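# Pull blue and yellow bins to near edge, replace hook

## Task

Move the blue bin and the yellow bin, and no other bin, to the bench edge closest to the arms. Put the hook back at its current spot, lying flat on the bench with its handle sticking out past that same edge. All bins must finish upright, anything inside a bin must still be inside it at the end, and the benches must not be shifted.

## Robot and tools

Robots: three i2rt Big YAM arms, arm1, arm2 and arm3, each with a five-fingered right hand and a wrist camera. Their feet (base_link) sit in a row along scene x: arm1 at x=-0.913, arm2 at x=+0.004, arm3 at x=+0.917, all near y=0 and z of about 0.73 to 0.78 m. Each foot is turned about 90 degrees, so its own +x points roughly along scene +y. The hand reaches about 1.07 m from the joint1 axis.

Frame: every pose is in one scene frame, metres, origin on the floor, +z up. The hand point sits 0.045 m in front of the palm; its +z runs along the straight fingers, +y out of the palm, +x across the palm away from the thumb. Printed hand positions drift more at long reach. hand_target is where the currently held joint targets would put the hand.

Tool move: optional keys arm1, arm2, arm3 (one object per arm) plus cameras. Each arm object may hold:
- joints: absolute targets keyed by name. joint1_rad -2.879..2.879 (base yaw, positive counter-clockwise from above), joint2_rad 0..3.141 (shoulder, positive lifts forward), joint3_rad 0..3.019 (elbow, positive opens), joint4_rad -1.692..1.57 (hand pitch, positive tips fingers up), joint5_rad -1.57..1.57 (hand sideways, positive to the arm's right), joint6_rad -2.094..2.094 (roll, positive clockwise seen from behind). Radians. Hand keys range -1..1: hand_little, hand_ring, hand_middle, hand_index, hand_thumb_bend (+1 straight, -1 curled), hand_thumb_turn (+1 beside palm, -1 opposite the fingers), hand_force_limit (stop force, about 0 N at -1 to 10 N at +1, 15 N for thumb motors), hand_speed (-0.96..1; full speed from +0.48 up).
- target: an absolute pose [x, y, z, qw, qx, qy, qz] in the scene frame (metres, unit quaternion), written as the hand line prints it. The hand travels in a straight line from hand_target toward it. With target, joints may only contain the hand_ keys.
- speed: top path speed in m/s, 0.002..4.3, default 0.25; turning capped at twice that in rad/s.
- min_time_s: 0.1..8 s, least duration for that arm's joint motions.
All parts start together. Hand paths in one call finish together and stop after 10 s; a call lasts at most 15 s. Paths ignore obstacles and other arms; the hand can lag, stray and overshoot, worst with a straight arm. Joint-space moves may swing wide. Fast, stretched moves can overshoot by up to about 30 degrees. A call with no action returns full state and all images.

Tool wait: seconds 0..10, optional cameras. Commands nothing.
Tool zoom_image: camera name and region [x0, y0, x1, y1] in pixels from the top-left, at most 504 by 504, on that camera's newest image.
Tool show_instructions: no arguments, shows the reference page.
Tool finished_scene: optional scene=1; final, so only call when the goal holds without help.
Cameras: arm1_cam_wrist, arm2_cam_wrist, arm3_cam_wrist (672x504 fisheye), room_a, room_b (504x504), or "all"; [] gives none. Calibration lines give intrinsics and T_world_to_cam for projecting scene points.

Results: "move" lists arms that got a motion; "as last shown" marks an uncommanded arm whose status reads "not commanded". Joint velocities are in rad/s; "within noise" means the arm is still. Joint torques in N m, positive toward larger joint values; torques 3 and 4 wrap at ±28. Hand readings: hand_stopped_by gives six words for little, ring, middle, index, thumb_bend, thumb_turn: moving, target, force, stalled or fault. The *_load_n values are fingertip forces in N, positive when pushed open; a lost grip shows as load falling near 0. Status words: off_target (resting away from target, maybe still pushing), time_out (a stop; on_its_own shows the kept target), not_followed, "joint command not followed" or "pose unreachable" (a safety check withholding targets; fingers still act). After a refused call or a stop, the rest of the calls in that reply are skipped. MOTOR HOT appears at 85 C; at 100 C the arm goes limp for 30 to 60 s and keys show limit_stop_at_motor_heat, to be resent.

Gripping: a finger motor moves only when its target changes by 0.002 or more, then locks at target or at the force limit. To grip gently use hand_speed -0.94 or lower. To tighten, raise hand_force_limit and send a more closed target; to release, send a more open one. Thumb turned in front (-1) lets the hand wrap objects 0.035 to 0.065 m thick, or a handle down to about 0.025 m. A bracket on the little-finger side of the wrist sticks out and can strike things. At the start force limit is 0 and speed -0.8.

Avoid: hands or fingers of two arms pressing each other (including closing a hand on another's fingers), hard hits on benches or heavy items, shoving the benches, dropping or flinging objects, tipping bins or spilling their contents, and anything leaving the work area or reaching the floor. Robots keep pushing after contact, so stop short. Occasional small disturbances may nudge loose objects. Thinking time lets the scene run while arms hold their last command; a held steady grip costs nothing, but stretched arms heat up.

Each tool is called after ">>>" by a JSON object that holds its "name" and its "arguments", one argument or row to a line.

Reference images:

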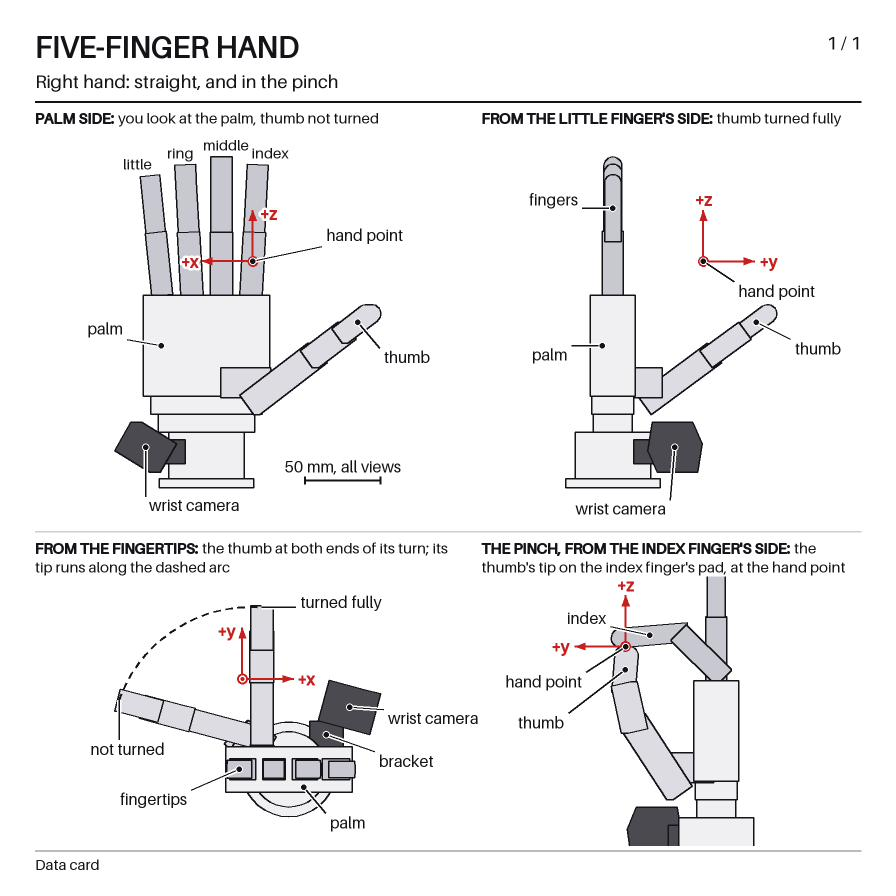

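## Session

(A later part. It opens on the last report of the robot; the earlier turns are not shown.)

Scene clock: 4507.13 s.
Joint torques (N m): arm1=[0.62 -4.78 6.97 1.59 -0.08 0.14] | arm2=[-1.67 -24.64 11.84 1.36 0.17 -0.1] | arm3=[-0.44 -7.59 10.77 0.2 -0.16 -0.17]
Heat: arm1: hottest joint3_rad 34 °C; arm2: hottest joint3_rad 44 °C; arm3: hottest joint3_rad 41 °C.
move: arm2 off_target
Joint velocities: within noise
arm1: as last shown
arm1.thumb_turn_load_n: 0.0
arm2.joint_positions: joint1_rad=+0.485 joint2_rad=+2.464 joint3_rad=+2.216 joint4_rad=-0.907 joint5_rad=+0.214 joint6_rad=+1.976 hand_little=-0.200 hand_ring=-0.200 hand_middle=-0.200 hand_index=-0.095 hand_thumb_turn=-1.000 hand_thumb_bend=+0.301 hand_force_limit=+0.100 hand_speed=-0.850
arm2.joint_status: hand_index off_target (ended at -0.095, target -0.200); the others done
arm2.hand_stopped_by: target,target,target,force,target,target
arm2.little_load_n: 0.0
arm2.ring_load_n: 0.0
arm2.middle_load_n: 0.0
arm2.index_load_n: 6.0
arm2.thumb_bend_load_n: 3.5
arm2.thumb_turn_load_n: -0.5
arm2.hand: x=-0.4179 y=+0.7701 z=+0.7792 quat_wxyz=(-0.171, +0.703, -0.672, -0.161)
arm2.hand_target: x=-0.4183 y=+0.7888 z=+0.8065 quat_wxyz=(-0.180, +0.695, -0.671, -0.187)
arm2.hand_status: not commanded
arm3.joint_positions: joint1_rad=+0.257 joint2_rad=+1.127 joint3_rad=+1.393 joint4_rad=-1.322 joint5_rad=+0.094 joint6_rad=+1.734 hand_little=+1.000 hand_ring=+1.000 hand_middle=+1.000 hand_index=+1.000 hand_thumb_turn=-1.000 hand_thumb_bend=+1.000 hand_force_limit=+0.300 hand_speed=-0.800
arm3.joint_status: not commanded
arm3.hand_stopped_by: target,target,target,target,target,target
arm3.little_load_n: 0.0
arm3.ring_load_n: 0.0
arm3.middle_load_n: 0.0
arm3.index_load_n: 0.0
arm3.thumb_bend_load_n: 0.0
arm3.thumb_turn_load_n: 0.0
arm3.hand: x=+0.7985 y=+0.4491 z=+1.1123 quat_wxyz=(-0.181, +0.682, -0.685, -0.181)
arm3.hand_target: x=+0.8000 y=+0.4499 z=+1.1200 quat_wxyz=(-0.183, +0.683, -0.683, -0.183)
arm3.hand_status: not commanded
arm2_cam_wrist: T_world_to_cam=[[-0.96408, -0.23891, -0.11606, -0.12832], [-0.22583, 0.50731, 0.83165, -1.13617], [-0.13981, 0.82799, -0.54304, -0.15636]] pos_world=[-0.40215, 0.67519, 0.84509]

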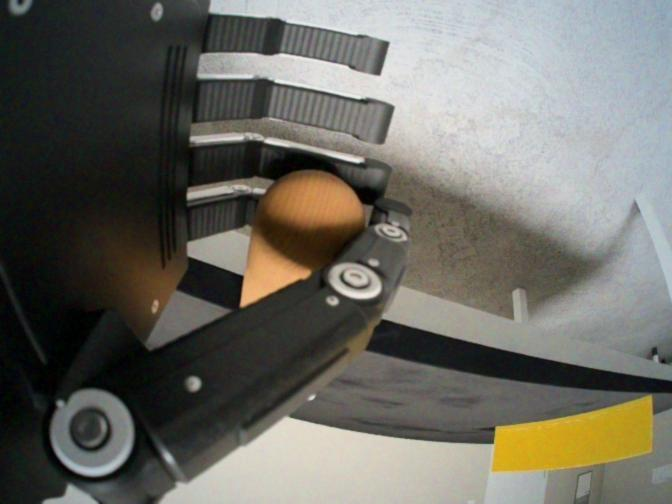

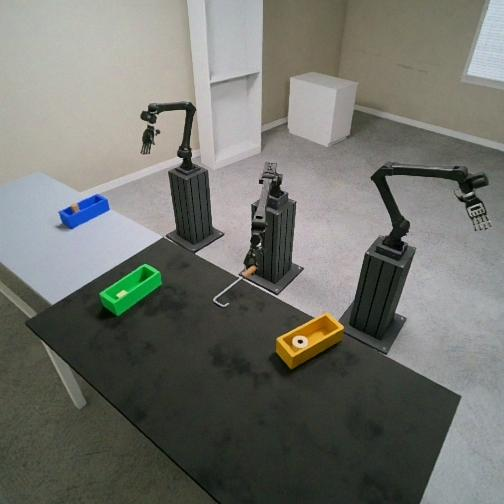

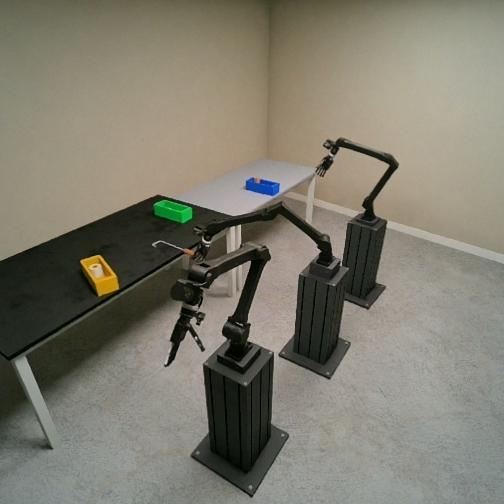

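>>> {"name": "move", "arguments": {
  "arm2": {"joints": {"hand_thumb_bend": 0.5, "hand_force_limit": 0.3, "hand_speed": -0.8}}
}}

>>> {"name": "move", "arguments": {
  "arm2": {"joints": {"hand_index": -0.95, "hand_middle": -0.95, "hand_ring": -0.97, "hand_little": -0.97, "hand_force_limit": 0.3, "hand_speed": -0.85}},
  "cameras": ["arm2_cam_wrist"]
}}

>>> {"name": "move", "arguments": {
  "arm2": {"joints": {"hand_thumb_bend": -0.91, "hand_force_limit": 0.15, "hand_speed": -0.8}},
  "cameras": ["arm2_cam_wrist", "room_a", "room_b"]
}}

>>> {"name": "zoom_image", "arguments": {
  "camera": "room_a",
  "region": [195, 235, 270, 310]
}}

>>> {"name": "zoom_image", "arguments": {
  "camera": "room_b",
  "region": [140, 210, 220, 270]
}}

Scene clock: 4524.77 s.
Joint torques (N m): arm1=[0.85 -4.84 7.05 1.59 -0.09 0.14] | arm2=[-1.73 -24.82 11.64 1.47 0.1 -0.1] | arm3=[-0.38 -7.53 10.8 0.18 -0.15 -0.19]
Heat: arm1: hottest joint3_rad 34 °C; arm2: hottest joint3_rad 45 °C; arm3: hottest joint3_rad 41 °C.
move: arm2 done
Joint velocities: within noise
arm1.joint_positions: joint1_rad=+1.593 joint2_rad=+0.948 joint3_rad=+1.170 joint4_rad=-1.132 joint5_rad=+0.005 joint6_rad=+1.202 hand_little=+1.000 hand_ring=+1.000 hand_middle=+1.000 hand_index=+1.000 hand_thumb_turn=-1.000 hand_thumb_bend=+1.000 hand_force_limit=+0.100 hand_speed=-0.800
arm1.joint_status: not commanded
arm1.hand_stopped_by: target,target,target,target,target,target
arm1.little_load_n: 0.0
arm1.ring_load_n: 0.0
arm1.middle_load_n: 0.0
arm1.index_load_n: 0.0
arm1.thumb_bend_load_n: 0.0
arm1.thumb_turn_load_n: 0.0
arm1.hand: x=-1.3104 y=-0.0803 z=+1.1012 quat_wxyz=(-0.057, +0.927, +0.196, -0.316)
arm1.hand_target: x=-1.3063 y=-0.0830 z=+1.0929 quat_wxyz=(-0.053, +0.930, +0.196, -0.306)
arm1.hand_status: not commanded
arm2.joint_positions: joint1_rad=+0.485 joint2_rad=+2.465 joint3_rad=+2.216 joint4_rad=-0.907 joint5_rad=+0.214 joint6_rad=+1.976 hand_little=-0.200 hand_ring=-0.200 hand_middle=-0.200 hand_index=-0.095 hand_thumb_turn=-1.000 hand_thumb_bend=+0.500 hand_force_limit=+0.300 hand_speed=-0.800
arm2.joint_status: all done
arm2.hand_stopped_by: target,target,target,force,target,target
arm2.little_load_n: 0.0
arm2.ring_load_n: 0.0
arm2.middle_load_n: 0.0
arm2.index_load_n: 1.0
arm2.thumb_bend_load_n: 0.0
arm2.thumb_turn_load_n: 0.0
arm2.hand: x=-0.4179 y=+0.7699 z=+0.7786 quat_wxyz=(-0.171, +0.703, -0.671, -0.160)
arm2.hand_target: x=-0.4183 y=+0.7888 z=+0.8063 quat_wxyz=(-0.180, +0.695, -0.671, -0.186)
arm2.hand_status: not commanded
arm3: as last shown
pictures: none

Scene clock: 4527.10 s.
Joint torques (N m): arm1=[0.44 -4.89 6.93 1.63 -0.09 0.12] | arm2=[-2.78 -24.53 11.66 1.46 0.25 -0.11] | arm3=[-0.62 -8.35 10.78 0.25 -0.16 -0.22]
Heat: arm1: hottest joint3_rad 34 °C; arm2: hottest joint3_rad 45 °C; arm3: hottest joint3_rad 41 °C.
move: arm2 off_target
Joint velocities: within noise
arm1, arm3: as last shown
arm2.joint_positions: joint1_rad=+0.485 joint2_rad=+2.467 joint3_rad=+2.216 joint4_rad=-0.907 joint5_rad=+0.213 joint6_rad=+1.975 hand_little=-0.970 hand_ring=-0.970 hand_middle=-0.669 hand_index=-0.300 hand_thumb_turn=-1.000 hand_thumb_bend=+0.501 hand_force_limit=+0.300 hand_speed=-0.850
arm2.joint_status: hand_middle off_target (ended at -0.669, target -0.950); hand_index off_target (ended at -0.300, target -0.950); the others done
arm2.hand_stopped_by: target,target,force,force,target,target
arm2.little_load_n: 0.0
arm2.ring_load_n: 0.0
arm2.middle_load_n: 7.0
arm2.index_load_n: 0.5
arm2.thumb_bend_load_n: 2.0
arm2.thumb_turn_load_n: 0.0
arm2.hand: x=-0.4178 y=+0.7696 z=+0.7762 quat_wxyz=(-0.170, +0.704, -0.671, -0.159)
arm2.hand_target: x=-0.4183 y=+0.7888 z=+0.8064 quat_wxyz=(-0.180, +0.695, -0.671, -0.186)
arm2.hand_status: not commanded
arm3.thumb_turn_load_n: -0.5
arm2_cam_wrist: T_world_to_cam=[[-0.96351, -0.2408, -0.11689, -0.12639], [-0.22804, 0.50978, 0.82953, -1.13453], [-0.14017, 0.82591, -0.54609, -0.15373]] pos_world=[-0.40205, 0.6749, 0.8424]

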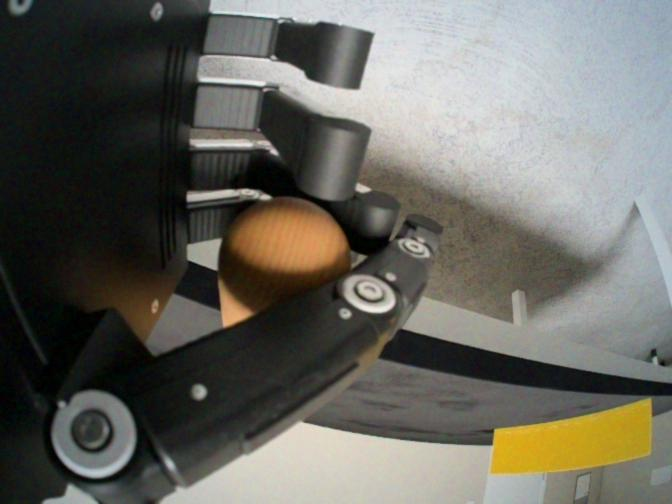

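Scene clock: 4532.27 s.
Joint torques (N m): arm1=[0.44 -4.95 7.01 1.63 -0.08 0.15] | arm2=[-1.32 -23.88 11.63 1.35 0.24 -0.07] | arm3=[-0.85 -8.23 10.58 0.09 -0.11 -0.2]
Heat: arm1: hottest joint3_rad 34 °C; arm2: hottest joint3_rad 45 °C; arm3: hottest joint3_rad 41 °C.
move: arm2 off_target
Joint velocities: within noise
arm1, arm3: as last shown
arm1.thumb_turn_load_n: -0.5
arm2.joint_positions: joint1_rad=+0.485 joint2_rad=+2.467 joint3_rad=+2.216 joint4_rad=-0.907 joint5_rad=+0.213 joint6_rad=+1.974 hand_little=-0.970 hand_ring=-0.970 hand_middle=-0.669 hand_index=-0.300 hand_thumb_turn=-1.000 hand_thumb_bend=+0.442 hand_force_limit=+0.150 hand_speed=-0.800
arm2.joint_status: hand_thumb_bend off_target (ended at +0.442, target -0.910); the others done
arm2.hand_stopped_by: target,target,force,force,force,target
arm2.little_load_n: 0.0
arm2.ring_load_n: 0.0
arm2.middle_load_n: 7.5
arm2.index_load_n: 0.0
arm2.thumb_bend_load_n: 9.0
arm2.thumb_turn_load_n: 1.0
arm2.hand: x=-0.4178 y=+0.7695 z=+0.7762 quat_wxyz=(-0.170, +0.704, -0.671, -0.159)
arm2.hand_target: x=-0.4183 y=+0.7888 z=+0.8063 quat_wxyz=(-0.180, +0.695, -0.671, -0.186)
arm2.hand_status: not commanded
arm3.ring_load_n: -0.5
arm3.thumb_turn_load_n: 0.0
arm2_cam_wrist: T_world_to_cam=[[-0.96318, -0.24184, -0.11744, -0.12513], [-0.22906, 0.50953, 0.8294, -1.13461], [-0.14074, 0.82577, -0.54617, -0.15372]] pos_world=[-0.40205, 0.6748, 0.8424]

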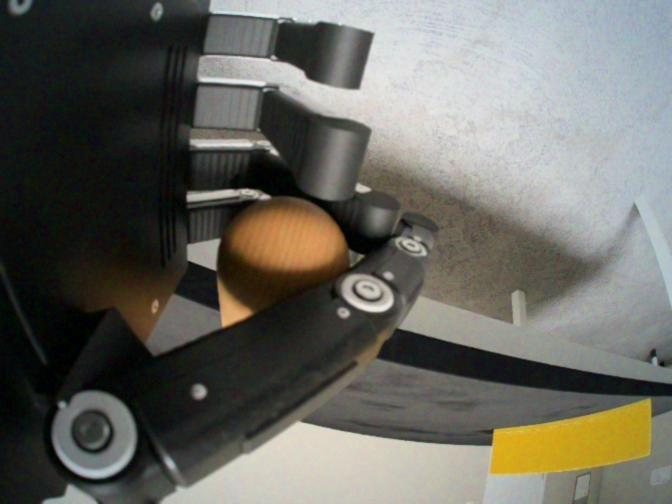

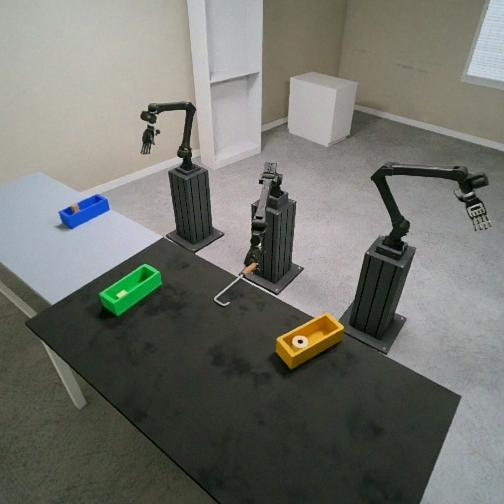

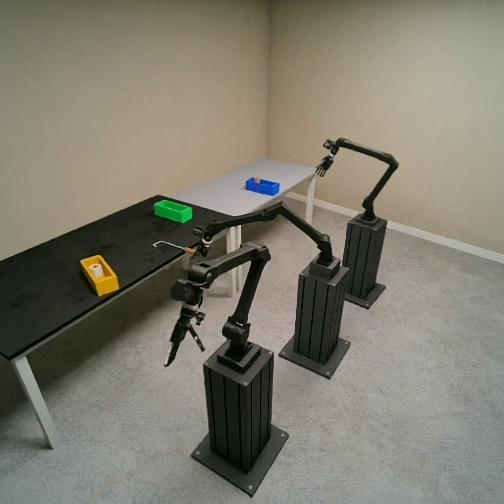

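Scaled by 6.720 from the camera's image (finer frame: 720x720).

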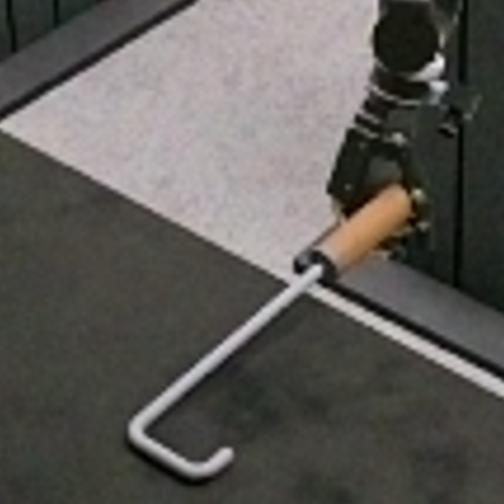

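Scaled by 6.300 from the camera's image (finer frame: 720x720).

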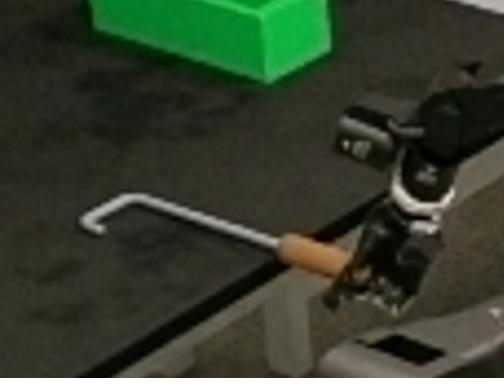

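>>> {"name": "move", "arguments": {
  "arm2": {"joints": {"hand_index": -0.94, "hand_force_limit": 0.4, "hand_speed": -0.85}},
  "cameras": ["arm2_cam_wrist"]
}}

Scene clock: 4541.13 s.
Joint torques (N m): arm1=[0.62 -4.84 7.04 1.57 -0.1 0.11] | arm2=[-2.55 -24.18 11.77 1.46 0.23 -0.07] | arm3=[-0.85 -7.71 10.71 0.2 -0.17 -0.17]
Heat: arm1: hottest joint3_rad 34 °C; arm2: hottest joint3_rad 45 °C; arm3: hottest joint3_rad 41 °C.
move: arm2 off_target
Joint velocities: within noise
arm1, arm3: as last shown
arm1.thumb_turn_load_n: 0.0
arm2.joint_positions: joint1_rad=+0.485 joint2_rad=+2.468 joint3_rad=+2.216 joint4_rad=-0.907 joint5_rad=+0.213 joint6_rad=+1.973 hand_little=-0.970 hand_ring=-0.970 hand_middle=-0.669 hand_index=-0.518 hand_thumb_turn=-1.000 hand_thumb_bend=+0.442 hand_force_limit=+0.400 hand_speed=-0.850
arm2.joint_status: hand_index off_target (ended at -0.518, target -0.940); the others done
arm2.hand_stopped_by: target,target,force,force,force,target
arm2.little_load_n: 0.0
arm2.ring_load_n: 0.0
arm2.middle_load_n: 6.5
arm2.index_load_n: 7.0
arm2.thumb_bend_load_n: 9.5
arm2.thumb_turn_load_n: 0.5
arm2.hand: x=-0.4179 y=+0.7694 z=+0.7758 quat_wxyz=(-0.170, +0.704, -0.671, -0.159)
arm2.hand_target: x=-0.4184 y=+0.7888 z=+0.8063 quat_wxyz=(-0.180, +0.695, -0.671, -0.187)
arm2.hand_status: not commanded
arm3.ring_load_n: 0.0
arm2_cam_wrist: T_world_to_cam=[[-0.96306, -0.24253, -0.11701, -0.12503], [-0.22915, 0.50991, 0.82915, -1.13438], [-0.14143, 0.82533, -0.54665, -0.15339]] pos_world=[-0.40205, 0.6747, 0.8421]

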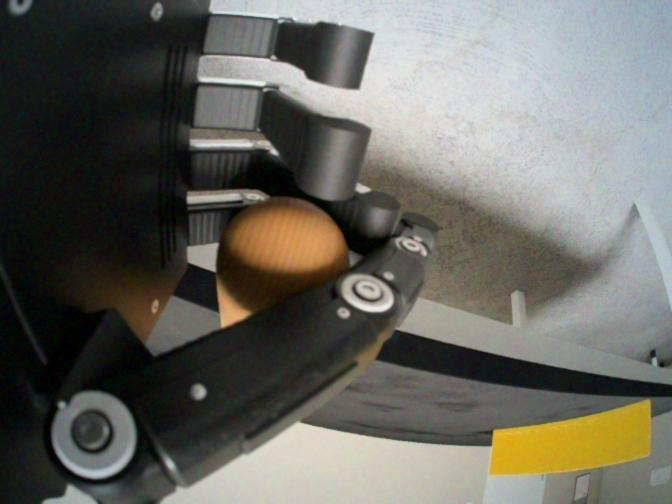

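>>> {"name": "move", "arguments": {
  "arm2": {"target": [-0.408, 0.800, 0.875, -0.2138, 0.7052, -0.6342, -0.2344], "speed": 0.08},
  "cameras": ["arm2_cam_wrist", "room_a", "room_b"]
}}

>>> {"name": "zoom_image", "arguments": {
  "camera": "room_a",
  "region": [195, 235, 270, 310]
}}

>>> {"name": "zoom_image", "arguments": {
  "camera": "room_b",
  "region": [140, 210, 220, 270]
}}

Scene clock: 4569.40 s.
Joint torques (N m): arm1=[0.73 -4.84 7.01 1.66 -0.09 0.13] | arm2=[-1.49 -28.98 9.24 2.44 0.08 -0.09] | arm3=[-0.44 -7.65 10.65 0.13 -0.16 -0.2]
Heat: arm1: hottest joint3_rad 34 °C; arm2: hottest joint3_rad 45 °C; arm3: hottest joint3_rad 41 °C.
move: arm2 off_target
Joint velocities: within noise
arm1, arm3: as last shown
arm1.little_load_n: -0.5
arm2.joint_positions: joint1_rad=+0.459 joint2_rad=+2.401 joint3_rad=+2.162 joint4_rad=-0.824 joint5_rad=+0.213 joint6_rad=+1.869 hand_little=-0.970 hand_ring=-0.970 hand_middle=-0.669 hand_index=-0.518 hand_thumb_turn=-1.000 hand_thumb_bend=+0.442 hand_force_limit=+0.400 hand_speed=-0.850
arm2.joint_status: not commanded
arm2.hand_stopped_by: target,target,force,force,force,target
arm2.little_load_n: 0.0
arm2.ring_load_n: 0.0
arm2.middle_load_n: 6.5
arm2.index_load_n: 3.0
arm2.thumb_bend_load_n: 9.0
arm2.thumb_turn_load_n: 1.0
arm2.hand: x=-0.4055 y=+0.7822 z=+0.8156 quat_wxyz=(-0.197, +0.719, -0.639, -0.191)
arm2.hand_target: x=-0.4068 y=+0.7980 z=+0.8752 quat_wxyz=(-0.214, +0.705, -0.634, -0.234)
arm2.hand_status: off_target (0.062 m and 5.6 deg from the pose sent, 0.104 m and 10.8 deg at the start)
arm3.thumb_turn_load_n: -0.5
arm2_cam_wrist: T_world_to_cam=[[-0.94423, -0.29493, -0.14641, -0.03265], [-0.26583, 0.4204, 0.86752, -1.14719], [-0.19431, 0.85807, -0.47536, -0.2458]] pos_world=[-0.38355, 0.68356, 0.87359]

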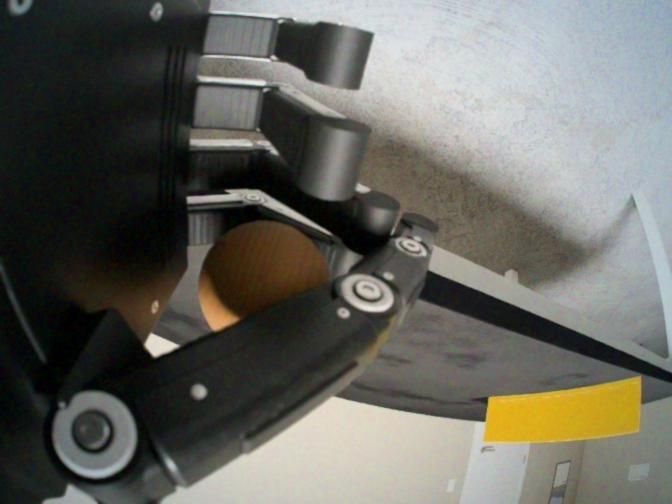

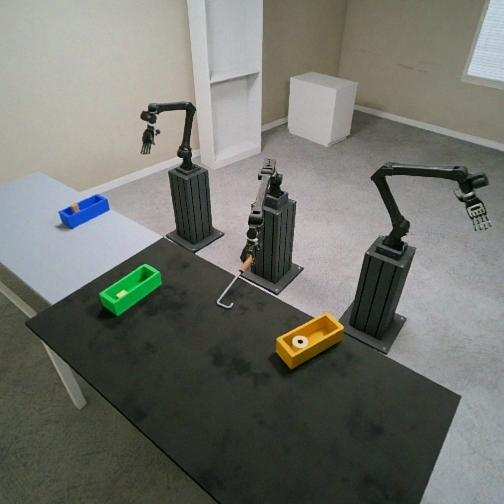

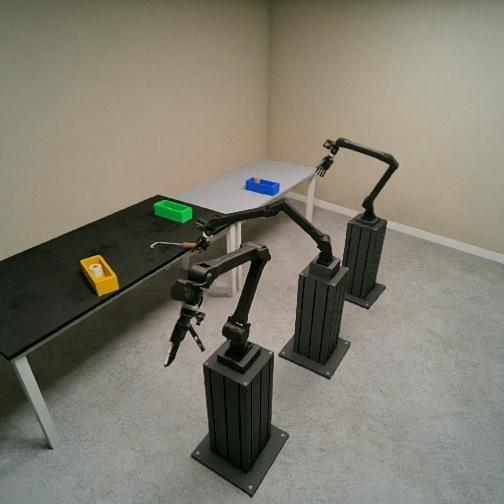

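Scaled by 6.720 from the camera's image (finer frame: 720x720).

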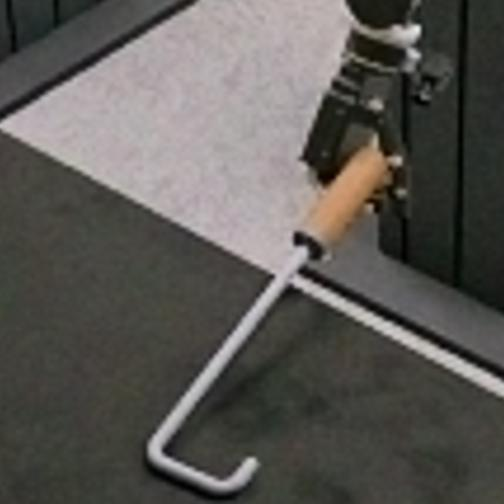

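Scaled by 6.300 from the camera's image (finer frame: 720x720).

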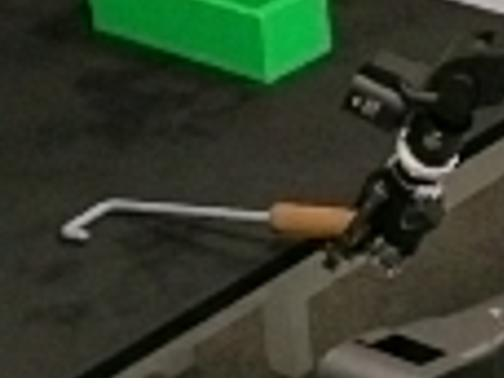

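>>> {"name": "move", "arguments": {
  "arm2": {"target": [-0.408, 0.818, 0.852, -0.2260, 0.6826, -0.6584, -0.2268], "speed": 0.08},
  "cameras": ["arm2_cam_wrist", "room_a", "room_b"]
}}

>>> {"name": "zoom_image", "arguments": {
  "camera": "room_a",
  "region": [195, 235, 270, 310]
}}

>>> {"name": "zoom_image", "arguments": {
  "camera": "room_b",
  "region": [140, 210, 220, 270]
}}

Scene clock: 4587.63 s.
Joint torques (N m): arm1=[0.67 -4.6 7.01 1.62 -0.06 0.12] | arm2=[-1.49 -23.94 13.08 2.1 0.4 0.02] | arm3=[-0.67 -7.94 10.48 0.17 -0.16 -0.18]
Heat: arm1: hottest joint3_rad 34 °C; arm2: hottest joint3_rad 43 °C; arm3: hottest joint3_rad 41 °C.
move: arm2 off_target
Joint velocities: within noise
arm1, arm3: as last shown
arm1.little_load_n: 0.0
arm2.joint_positions: joint1_rad=+0.459 joint2_rad=+2.421 joint3_rad=+2.184 joint4_rad=-0.823 joint5_rad=+0.253 joint6_rad=+1.908 hand_little=-0.970 hand_ring=-0.970 hand_middle=-0.669 hand_index=-0.519 hand_thumb_turn=-1.000 hand_thumb_bend=+0.442 hand_force_limit=+0.400 hand_speed=-0.850
arm2.joint_status: not commanded
arm2.hand_stopped_by: target,target,force,force,force,target
arm2.little_load_n: 0.0
arm2.ring_load_n: 0.0
arm2.middle_load_n: 6.5
arm2.index_load_n: 1.0
arm2.thumb_bend_load_n: 9.0
arm2.thumb_turn_load_n: 1.0
arm2.hand: x=-0.3994 y=+0.7925 z=+0.8120 quat_wxyz=(-0.211, +0.701, -0.655, -0.188)
arm2.hand_target: x=-0.4061 y=+0.8144 z=+0.8531 quat_wxyz=(-0.226, +0.682, -0.658, -0.227)
arm2.hand_status: off_target (0.048 m and 5.2 deg from the pose sent, 0.051 m and 7.1 deg at the start)
arm2_cam_wrist: T_world_to_cam=[[-0.95723, -0.24109, -0.15993, -0.06134], [-0.25114, 0.41799, 0.87305, -1.14346], [-0.14364, 0.87588, -0.46066, -0.26091]] pos_world=[-0.38337, 0.69169, 0.8683]

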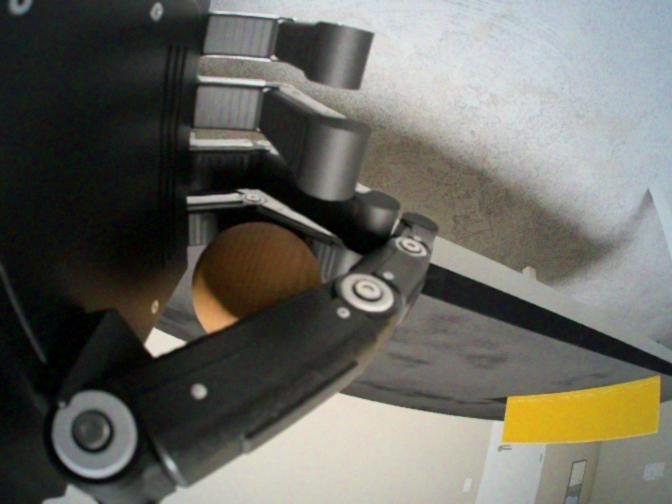

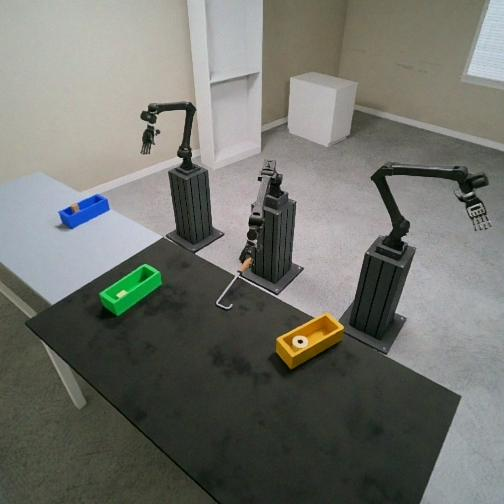

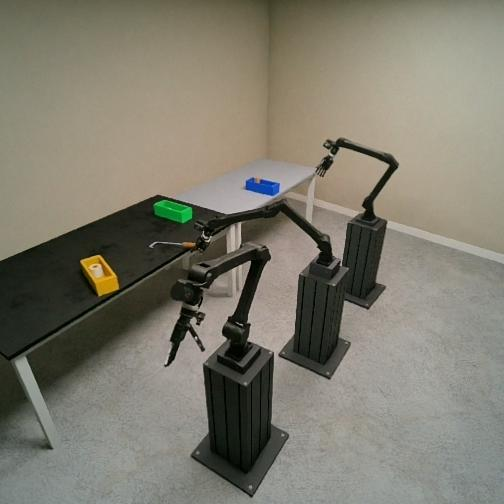

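Scaled by 6.720 from the camera's image (finer frame: 720x720).

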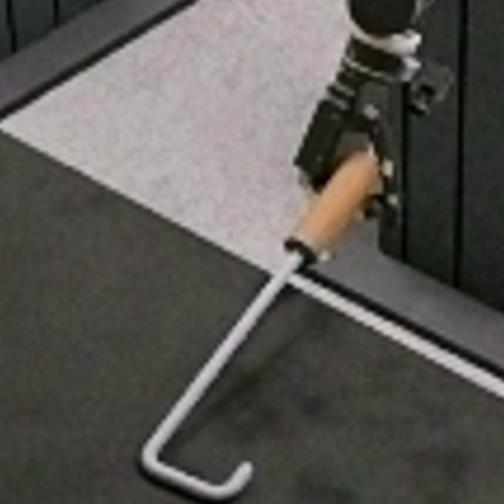

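Scaled by 6.300 from the camera's image (finer frame: 720x720).

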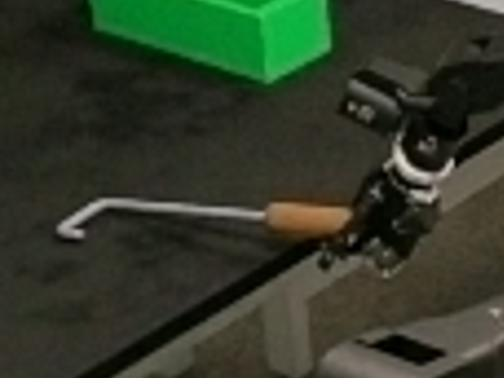

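>>> {"name": "move", "arguments": {
  "arm2": {"joints": {"hand_index": -0.93, "hand_force_limit": 0.5, "hand_speed": -0.85}},
  "cameras": ["arm2_cam_wrist"]
}}

Scene clock: 4609.23 s.
Joint torques (N m): arm1=[0.56 -4.84 7.01 1.5 -0.1 0.11] | arm2=[-1.03 -23.88 12.78 1.91 0.38 0.04] | arm3=[-0.91 -8.12 10.66 0.2 -0.13 -0.18]
Heat: arm1: hottest joint3_rad 34 °C; arm2: hottest joint3_rad 43 °C; arm3: hottest joint3_rad 41 °C.
move: arm2 done
Joint velocities: within noise
arm1, arm3: as last shown
arm1.index_load_n: -0.5
arm2.joint_positions: joint1_rad=+0.459 joint2_rad=+2.421 joint3_rad=+2.185 joint4_rad=-0.823 joint5_rad=+0.254 joint6_rad=+1.911 hand_little=-0.970 hand_ring=-0.970 hand_middle=-0.669 hand_index=-0.917 hand_thumb_turn=-1.000 hand_thumb_bend=+0.442 hand_force_limit=+0.500 hand_speed=-0.850
arm2.joint_status: all done
arm2.hand_stopped_by: target,target,force,force,force,target
arm2.little_load_n: 0.0
arm2.ring_load_n: 0.0
arm2.middle_load_n: 6.5
arm2.index_load_n: 8.5
arm2.thumb_bend_load_n: 9.0
arm2.thumb_turn_load_n: 1.0
arm2.hand: x=-0.3993 y=+0.7929 z=+0.8125 quat_wxyz=(-0.212, +0.700, -0.656, -0.189)
arm2.hand_target: x=-0.4061 y=+0.8143 z=+0.8531 quat_wxyz=(-0.226, +0.682, -0.658, -0.227)
arm2.hand_status: not commanded
arm2_cam_wrist: T_world_to_cam=[[-0.95806, -0.23839, -0.15904, -0.06426], [-0.24899, 0.4177, 0.8738, -1.14359], [-0.14187, 0.87675, -0.45954, -0.2619]] pos_world=[-0.38347, 0.69198, 0.86869]

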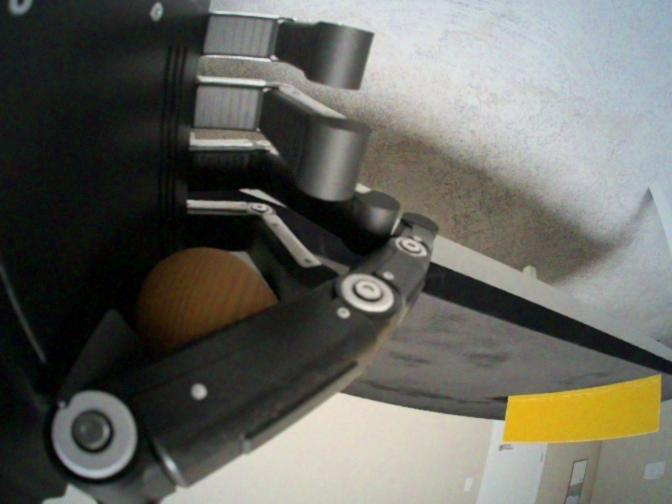

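>>> {"name": "move", "arguments": {
  "arm2": {"target": [-0.408, 0.818, 0.815, -0.2260, 0.6826, -0.6584, -0.2268], "speed": 0.06},
  "cameras": ["arm2_cam_wrist", "room_a", "room_b"]
}}

>>> {"name": "zoom_image", "arguments": {
  "camera": "room_a",
  "region": [195, 235, 270, 310]
}}

>>> {"name": "zoom_image", "arguments": {
  "camera": "room_b",
  "region": [140, 210, 220, 270]
}}

Scene clock: 4624.50 s.
Joint torques (N m): arm1=[0.73 -4.78 6.95 1.59 -0.07 0.14] | arm2=[-1.44 -25.64 10.4 2.09 0.41 0.08] | arm3=[-0.97 -7.82 10.69 0.12 -0.15 -0.18]
Heat: arm1: hottest joint3_rad 34 °C; arm2: hottest joint3_rad 43 °C; arm3: hottest joint3_rad 41 °C.
move: arm2 off_target
Joint velocities: within noise
arm1: as last shown
arm1.index_load_n: 0.0
arm1.thumb_bend_load_n: -0.5
arm1.thumb_turn_load_n: -0.5
arm2.joint_positions: joint1_rad=+0.459 joint2_rad=+2.459 joint3_rad=+2.185 joint4_rad=-0.764 joint5_rad=+0.254 joint6_rad=+1.911 hand_little=-0.970 hand_ring=-0.970 hand_middle=-0.669 hand_index=-0.918 hand_thumb_turn=-1.000 hand_thumb_bend=+0.442 hand_force_limit=+0.500 hand_speed=-0.850
arm2.joint_status: not commanded
arm2.hand_stopped_by: target,target,force,force,force,target
arm2.little_load_n: 0.0
arm2.ring_load_n: 0.0
arm2.middle_load_n: 6.5
arm2.index_load_n: 2.5
arm2.thumb_bend_load_n: 9.5
arm2.thumb_turn_load_n: 1.0
arm2.hand: x=-0.4028 y=+0.8002 z=+0.7891 quat_wxyz=(-0.215, +0.697, -0.655, -0.198)
arm2.hand_target: x=-0.4071 y=+0.8163 z=+0.8157 quat_wxyz=(-0.226, +0.682, -0.658, -0.227)
arm2.hand_status: off_target (0.032 m and 3.9 deg from the pose sent, 0.027 m and 5.0 deg at the start)
arm3.joint_positions: joint1_rad=+0.257 joint2_rad=+1.127 joint3_rad=+1.393 joint4_rad=-1.322 joint5_rad=+0.094 joint6_rad=+1.734 hand_little=+1.000 hand_ring=+1.000 hand_middle=+1.000 hand_index=+1.000 hand_thumb_turn=-1.000 hand_thumb_bend=+1.000 hand_force_limit=+0.300 hand_speed=-0.800
arm3.joint_status: not commanded
arm3.hand_stopped_by: target,target,target,target,target,target
arm3.little_load_n: 0.0
arm3.ring_load_n: 0.0
arm3.middle_load_n: 0.5
arm3.index_load_n: 0.0
arm3.thumb_bend_load_n: -0.5
arm3.thumb_turn_load_n: 0.0
arm3.hand: x=+0.7985 y=+0.4491 z=+1.1123 quat_wxyz=(-0.181, +0.682, -0.685, -0.181)
arm3.hand_target: x=+0.8000 y=+0.4499 z=+1.1200 quat_wxyz=(-0.183, +0.683, -0.683, -0.183)
arm3.hand_status: not commanded
arm2_cam_wrist: T_world_to_cam=[[-0.95944, -0.2358, -0.15454, -0.07577], [-0.24105, 0.40184, 0.88341, -1.11884], [-0.14621, 0.88483, -0.44238, -0.30135]] pos_world=[-0.38646, 0.69836, 0.84338]

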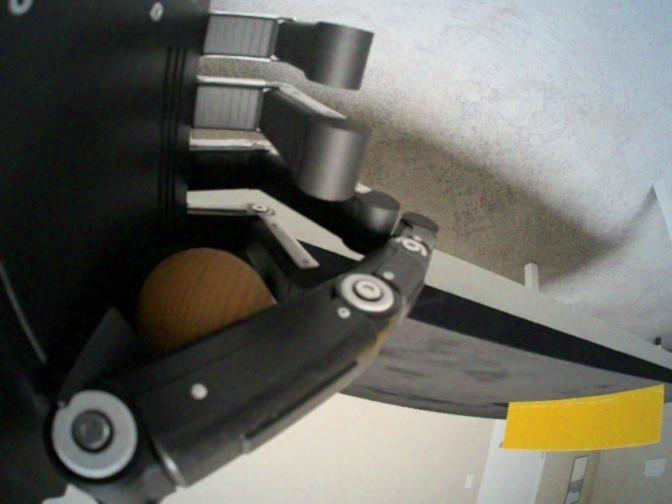

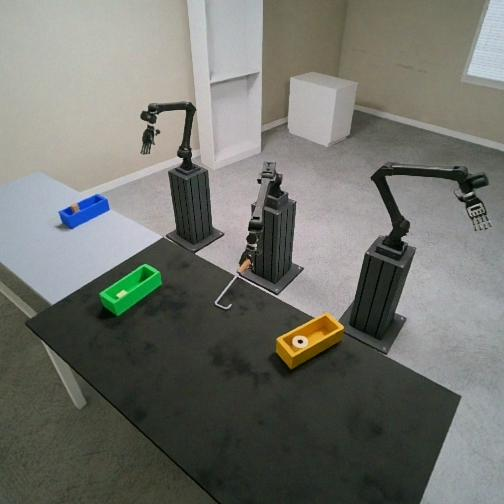

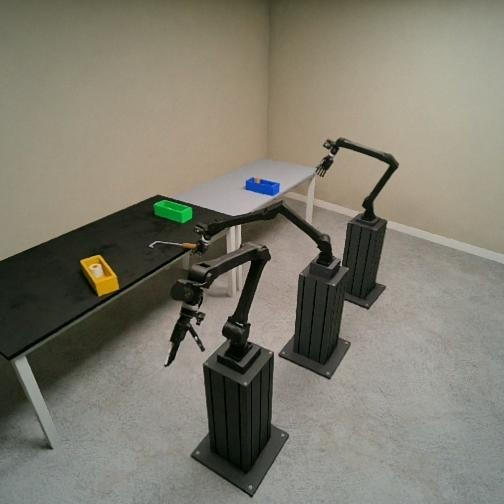

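Scaled by 6.720 from the camera's image (finer frame: 720x720).

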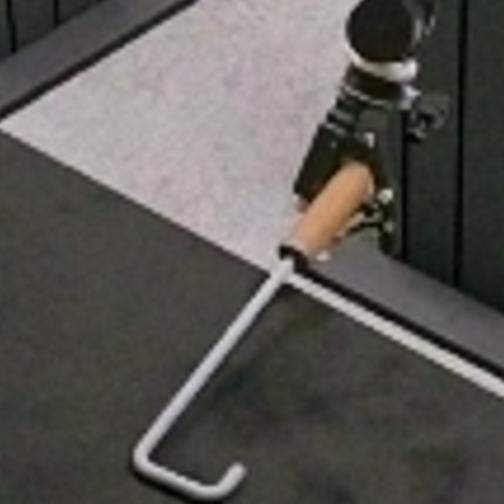

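Scaled by 6.300 from the camera's image (finer frame: 720x720).

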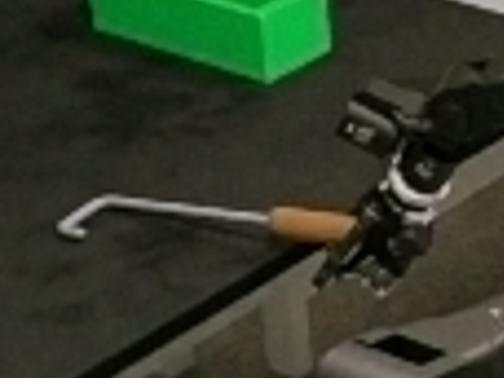

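>>> {"name": "move", "arguments": {
  "arm2": {"target": [-0.410, 0.820, 0.787, -0.2260, 0.6826, -0.6584, -0.2268], "speed": 0.06},
  "cameras": ["arm2_cam_wrist", "room_a", "room_b"]
}}

>>> {"name": "zoom_image", "arguments": {
  "camera": "room_a",
  "region": [195, 235, 270, 310]
}}

>>> {"name": "zoom_image", "arguments": {
  "camera": "room_b",
  "region": [140, 210, 220, 270]
}}

Scene clock: 4645.90 s.
Joint torques (N m): arm1=[0.73 -4.78 6.99 1.62 -0.09 0.13] | arm2=[-1.67 -24.59 10.07 1.88 0.48 0.03] | arm3=[-0.44 -8 10.73 -0.05 -0.17 -0.17]
Heat: arm1: hottest joint3_rad 34 °C; arm2: hottest joint3_rad 43 °C; arm3: hottest joint3_rad 41 °C.
move: arm2 off_target
Joint velocities: within noise
arm1.joint_positions: joint1_rad=+1.593 joint2_rad=+0.948 joint3_rad=+1.170 joint4_rad=-1.132 joint5_rad=+0.005 joint6_rad=+1.202 hand_little=+1.000 hand_ring=+1.000 hand_middle=+1.000 hand_index=+1.000 hand_thumb_turn=-1.000 hand_thumb_bend=+1.000 hand_force_limit=+0.100 hand_speed=-0.800
arm1.joint_status: not commanded
arm1.hand_stopped_by: target,target,target,target,target,target
arm1.little_load_n: 0.0
arm1.ring_load_n: 0.0
arm1.middle_load_n: 0.0
arm1.index_load_n: 0.0
arm1.thumb_bend_load_n: 0.0
arm1.thumb_turn_load_n: 0.0
arm1.hand: x=-1.3104 y=-0.0803 z=+1.1012 quat_wxyz=(-0.057, +0.927, +0.196, -0.316)
arm1.hand_target: x=-1.3063 y=-0.0830 z=+1.0929 quat_wxyz=(-0.053, +0.930, +0.196, -0.306)
arm1.hand_status: not commanded
arm2.joint_positions: joint1_rad=+0.459 joint2_rad=+2.499 joint3_rad=+2.185 joint4_rad=-0.722 joint5_rad=+0.255 joint6_rad=+1.914 hand_little=-0.970 hand_ring=-0.970 hand_middle=-0.669 hand_index=-0.918 hand_thumb_turn=-1.000 hand_thumb_bend=+0.442 hand_force_limit=+0.500 hand_speed=-0.850
arm2.joint_status: not commanded
arm2.hand_stopped_by: target,target,force,force,force,target
arm2.little_load_n: 0.0
arm2.ring_load_n: 0.0
arm2.middle_load_n: 6.5
arm2.index_load_n: 1.0
arm2.thumb_bend_load_n: 9.0
arm2.thumb_turn_load_n: 1.0
arm2.hand: x=-0.4040 y=+0.8038 z=+0.7621 quat_wxyz=(-0.216, +0.695, -0.656, -0.200)
arm2.hand_target: x=-0.4092 y=+0.8185 z=+0.7877 quat_wxyz=(-0.226, +0.682, -0.658, -0.227)
arm2.hand_status: off_target (0.030 m and 3.6 deg from the pose sent, 0.021 m and 3.9 deg at the start)
arm3: as last shown
arm3.middle_load_n: -0.5
arm3.index_load_n: -0.5
arm3.thumb_bend_load_n: 0.0
arm3.thumb_turn_load_n: -0.5
arm2_cam_wrist: T_world_to_cam=[[-0.96053, -0.23226, -0.1531, -0.08455], [-0.23772, 0.39948, 0.88538, -1.09493], [-0.14448, 0.88683, -0.43892, -0.32013]] pos_world=[-0.38775, 0.70166, 0.81598]

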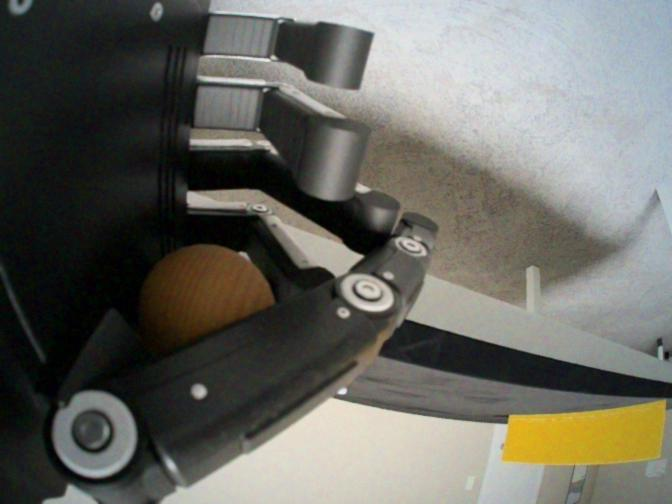

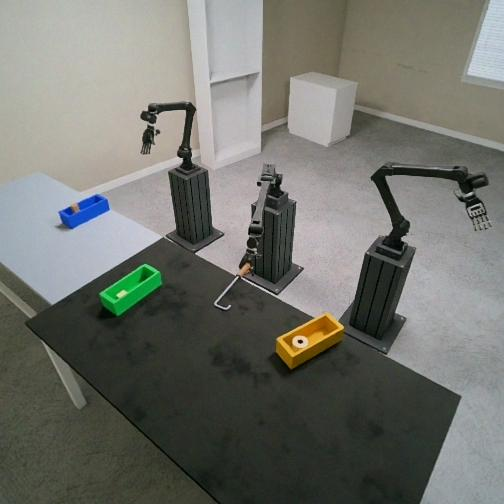

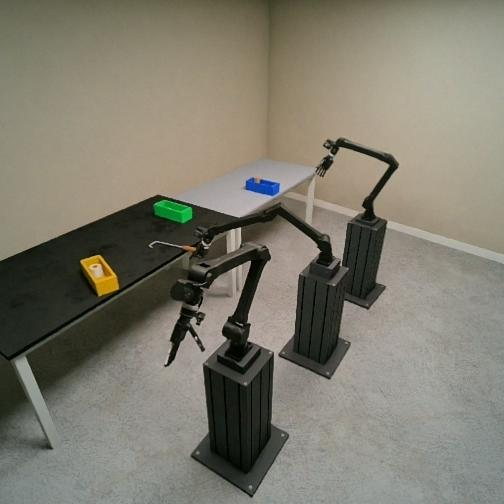

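Scaled by 6.720 from the camera's image (finer frame: 720x720).

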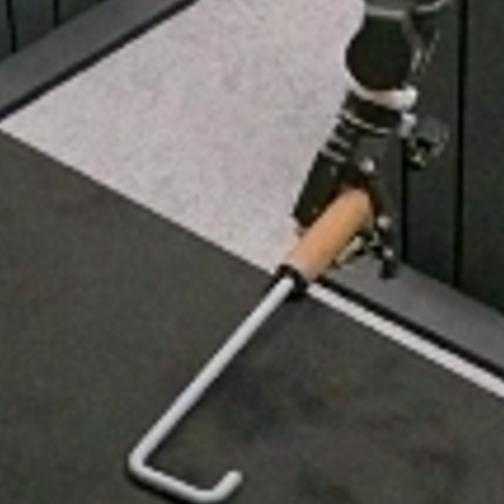

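Scaled by 6.300 from the camera's image (finer frame: 720x720).

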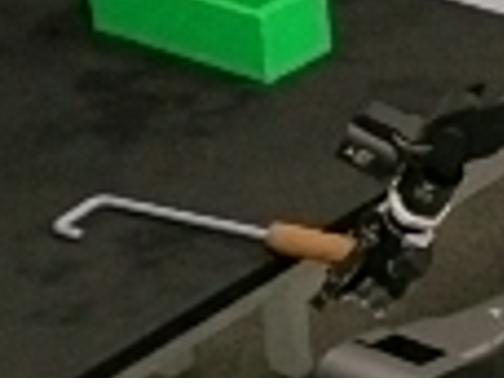

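>>> {"name": "move", "arguments": {
  "arm2": {"target": [-0.426, 0.818, 0.778, -0.2260, 0.6826, -0.6584, -0.2268], "speed": 0.06},
  "cameras": ["room_a", "room_b"]
}}

>>> {"name": "zoom_image", "arguments": {
  "camera": "room_a",
  "region": [195, 235, 270, 310]
}}

>>> {"name": "zoom_image", "arguments": {
  "camera": "room_b",
  "region": [140, 210, 220, 270]
}}

Scene clock: 4654.40 s.
Joint torques (N m): arm1=[0.67 -4.78 6.99 1.58 -0.08 0.13] | arm2=[-0.21 -23.53 12.05 1.76 0.33 0.05] | arm3=[-0.67 -7.53 10.66 0.05 -0.17 -0.18]
Heat: arm1: hottest joint3_rad 34 °C; arm2: hottest joint3_rad 42 °C; arm3: hottest joint3_rad 41 °C.
move: arm2 off_target
Joint velocities: within noise
arm1, arm3: as last shown
arm2.joint_positions: joint1_rad=+0.465 joint2_rad=+2.507 joint3_rad=+2.195 joint4_rad=-0.722 joint5_rad=+0.267 joint6_rad=+1.932 hand_little=-0.970 hand_ring=-0.970 hand_middle=-0.669 hand_index=-0.918 hand_thumb_turn=-1.000 hand_thumb_bend=+0.442 hand_force_limit=+0.500 hand_speed=-0.850
arm2.joint_status: not commanded
arm2.hand_stopped_by: target,target,force,force,force,target
arm2.little_load_n: 0.0
arm2.ring_load_n: 0.0
arm2.middle_load_n: 6.5
arm2.index_load_n: 1.0
arm2.thumb_bend_load_n: 9.0
arm2.thumb_turn_load_n: 1.0
arm2.hand: x=-0.4070 y=+0.8052 z=+0.7609 quat_wxyz=(-0.219, +0.689, -0.661, -0.201)
arm2.hand_target: x=-0.4249 y=+0.8160 z=+0.7786 quat_wxyz=(-0.226, +0.682, -0.658, -0.227)
arm2.hand_status: off_target (0.029 m and 3.2 deg from the pose sent, 0.031 m and 3.6 deg at the start)
arm3.middle_load_n: 0.0
arm3.index_load_n: 0.0
arm3.thumb_turn_load_n: 0.0

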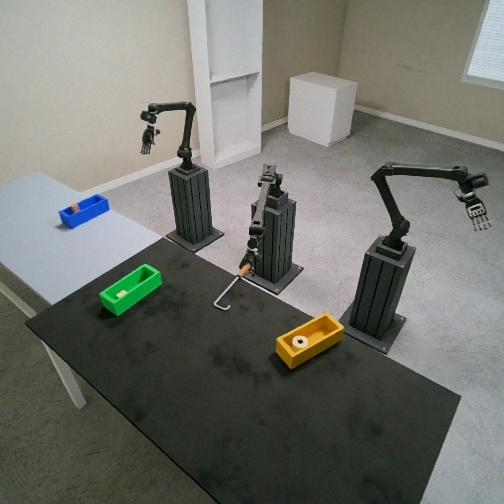

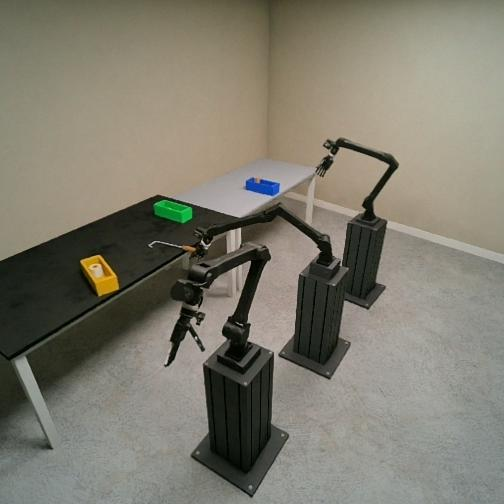

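Scaled by 6.720 from the camera's image (finer frame: 720x720).

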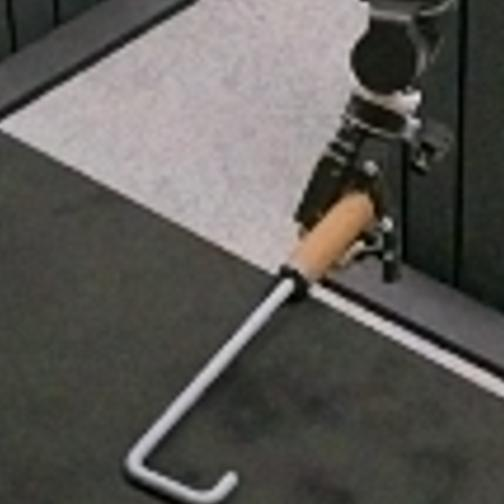

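Scaled by 6.300 from the camera's image (finer frame: 720x720).

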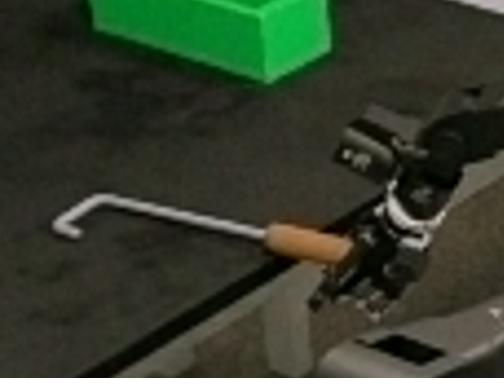

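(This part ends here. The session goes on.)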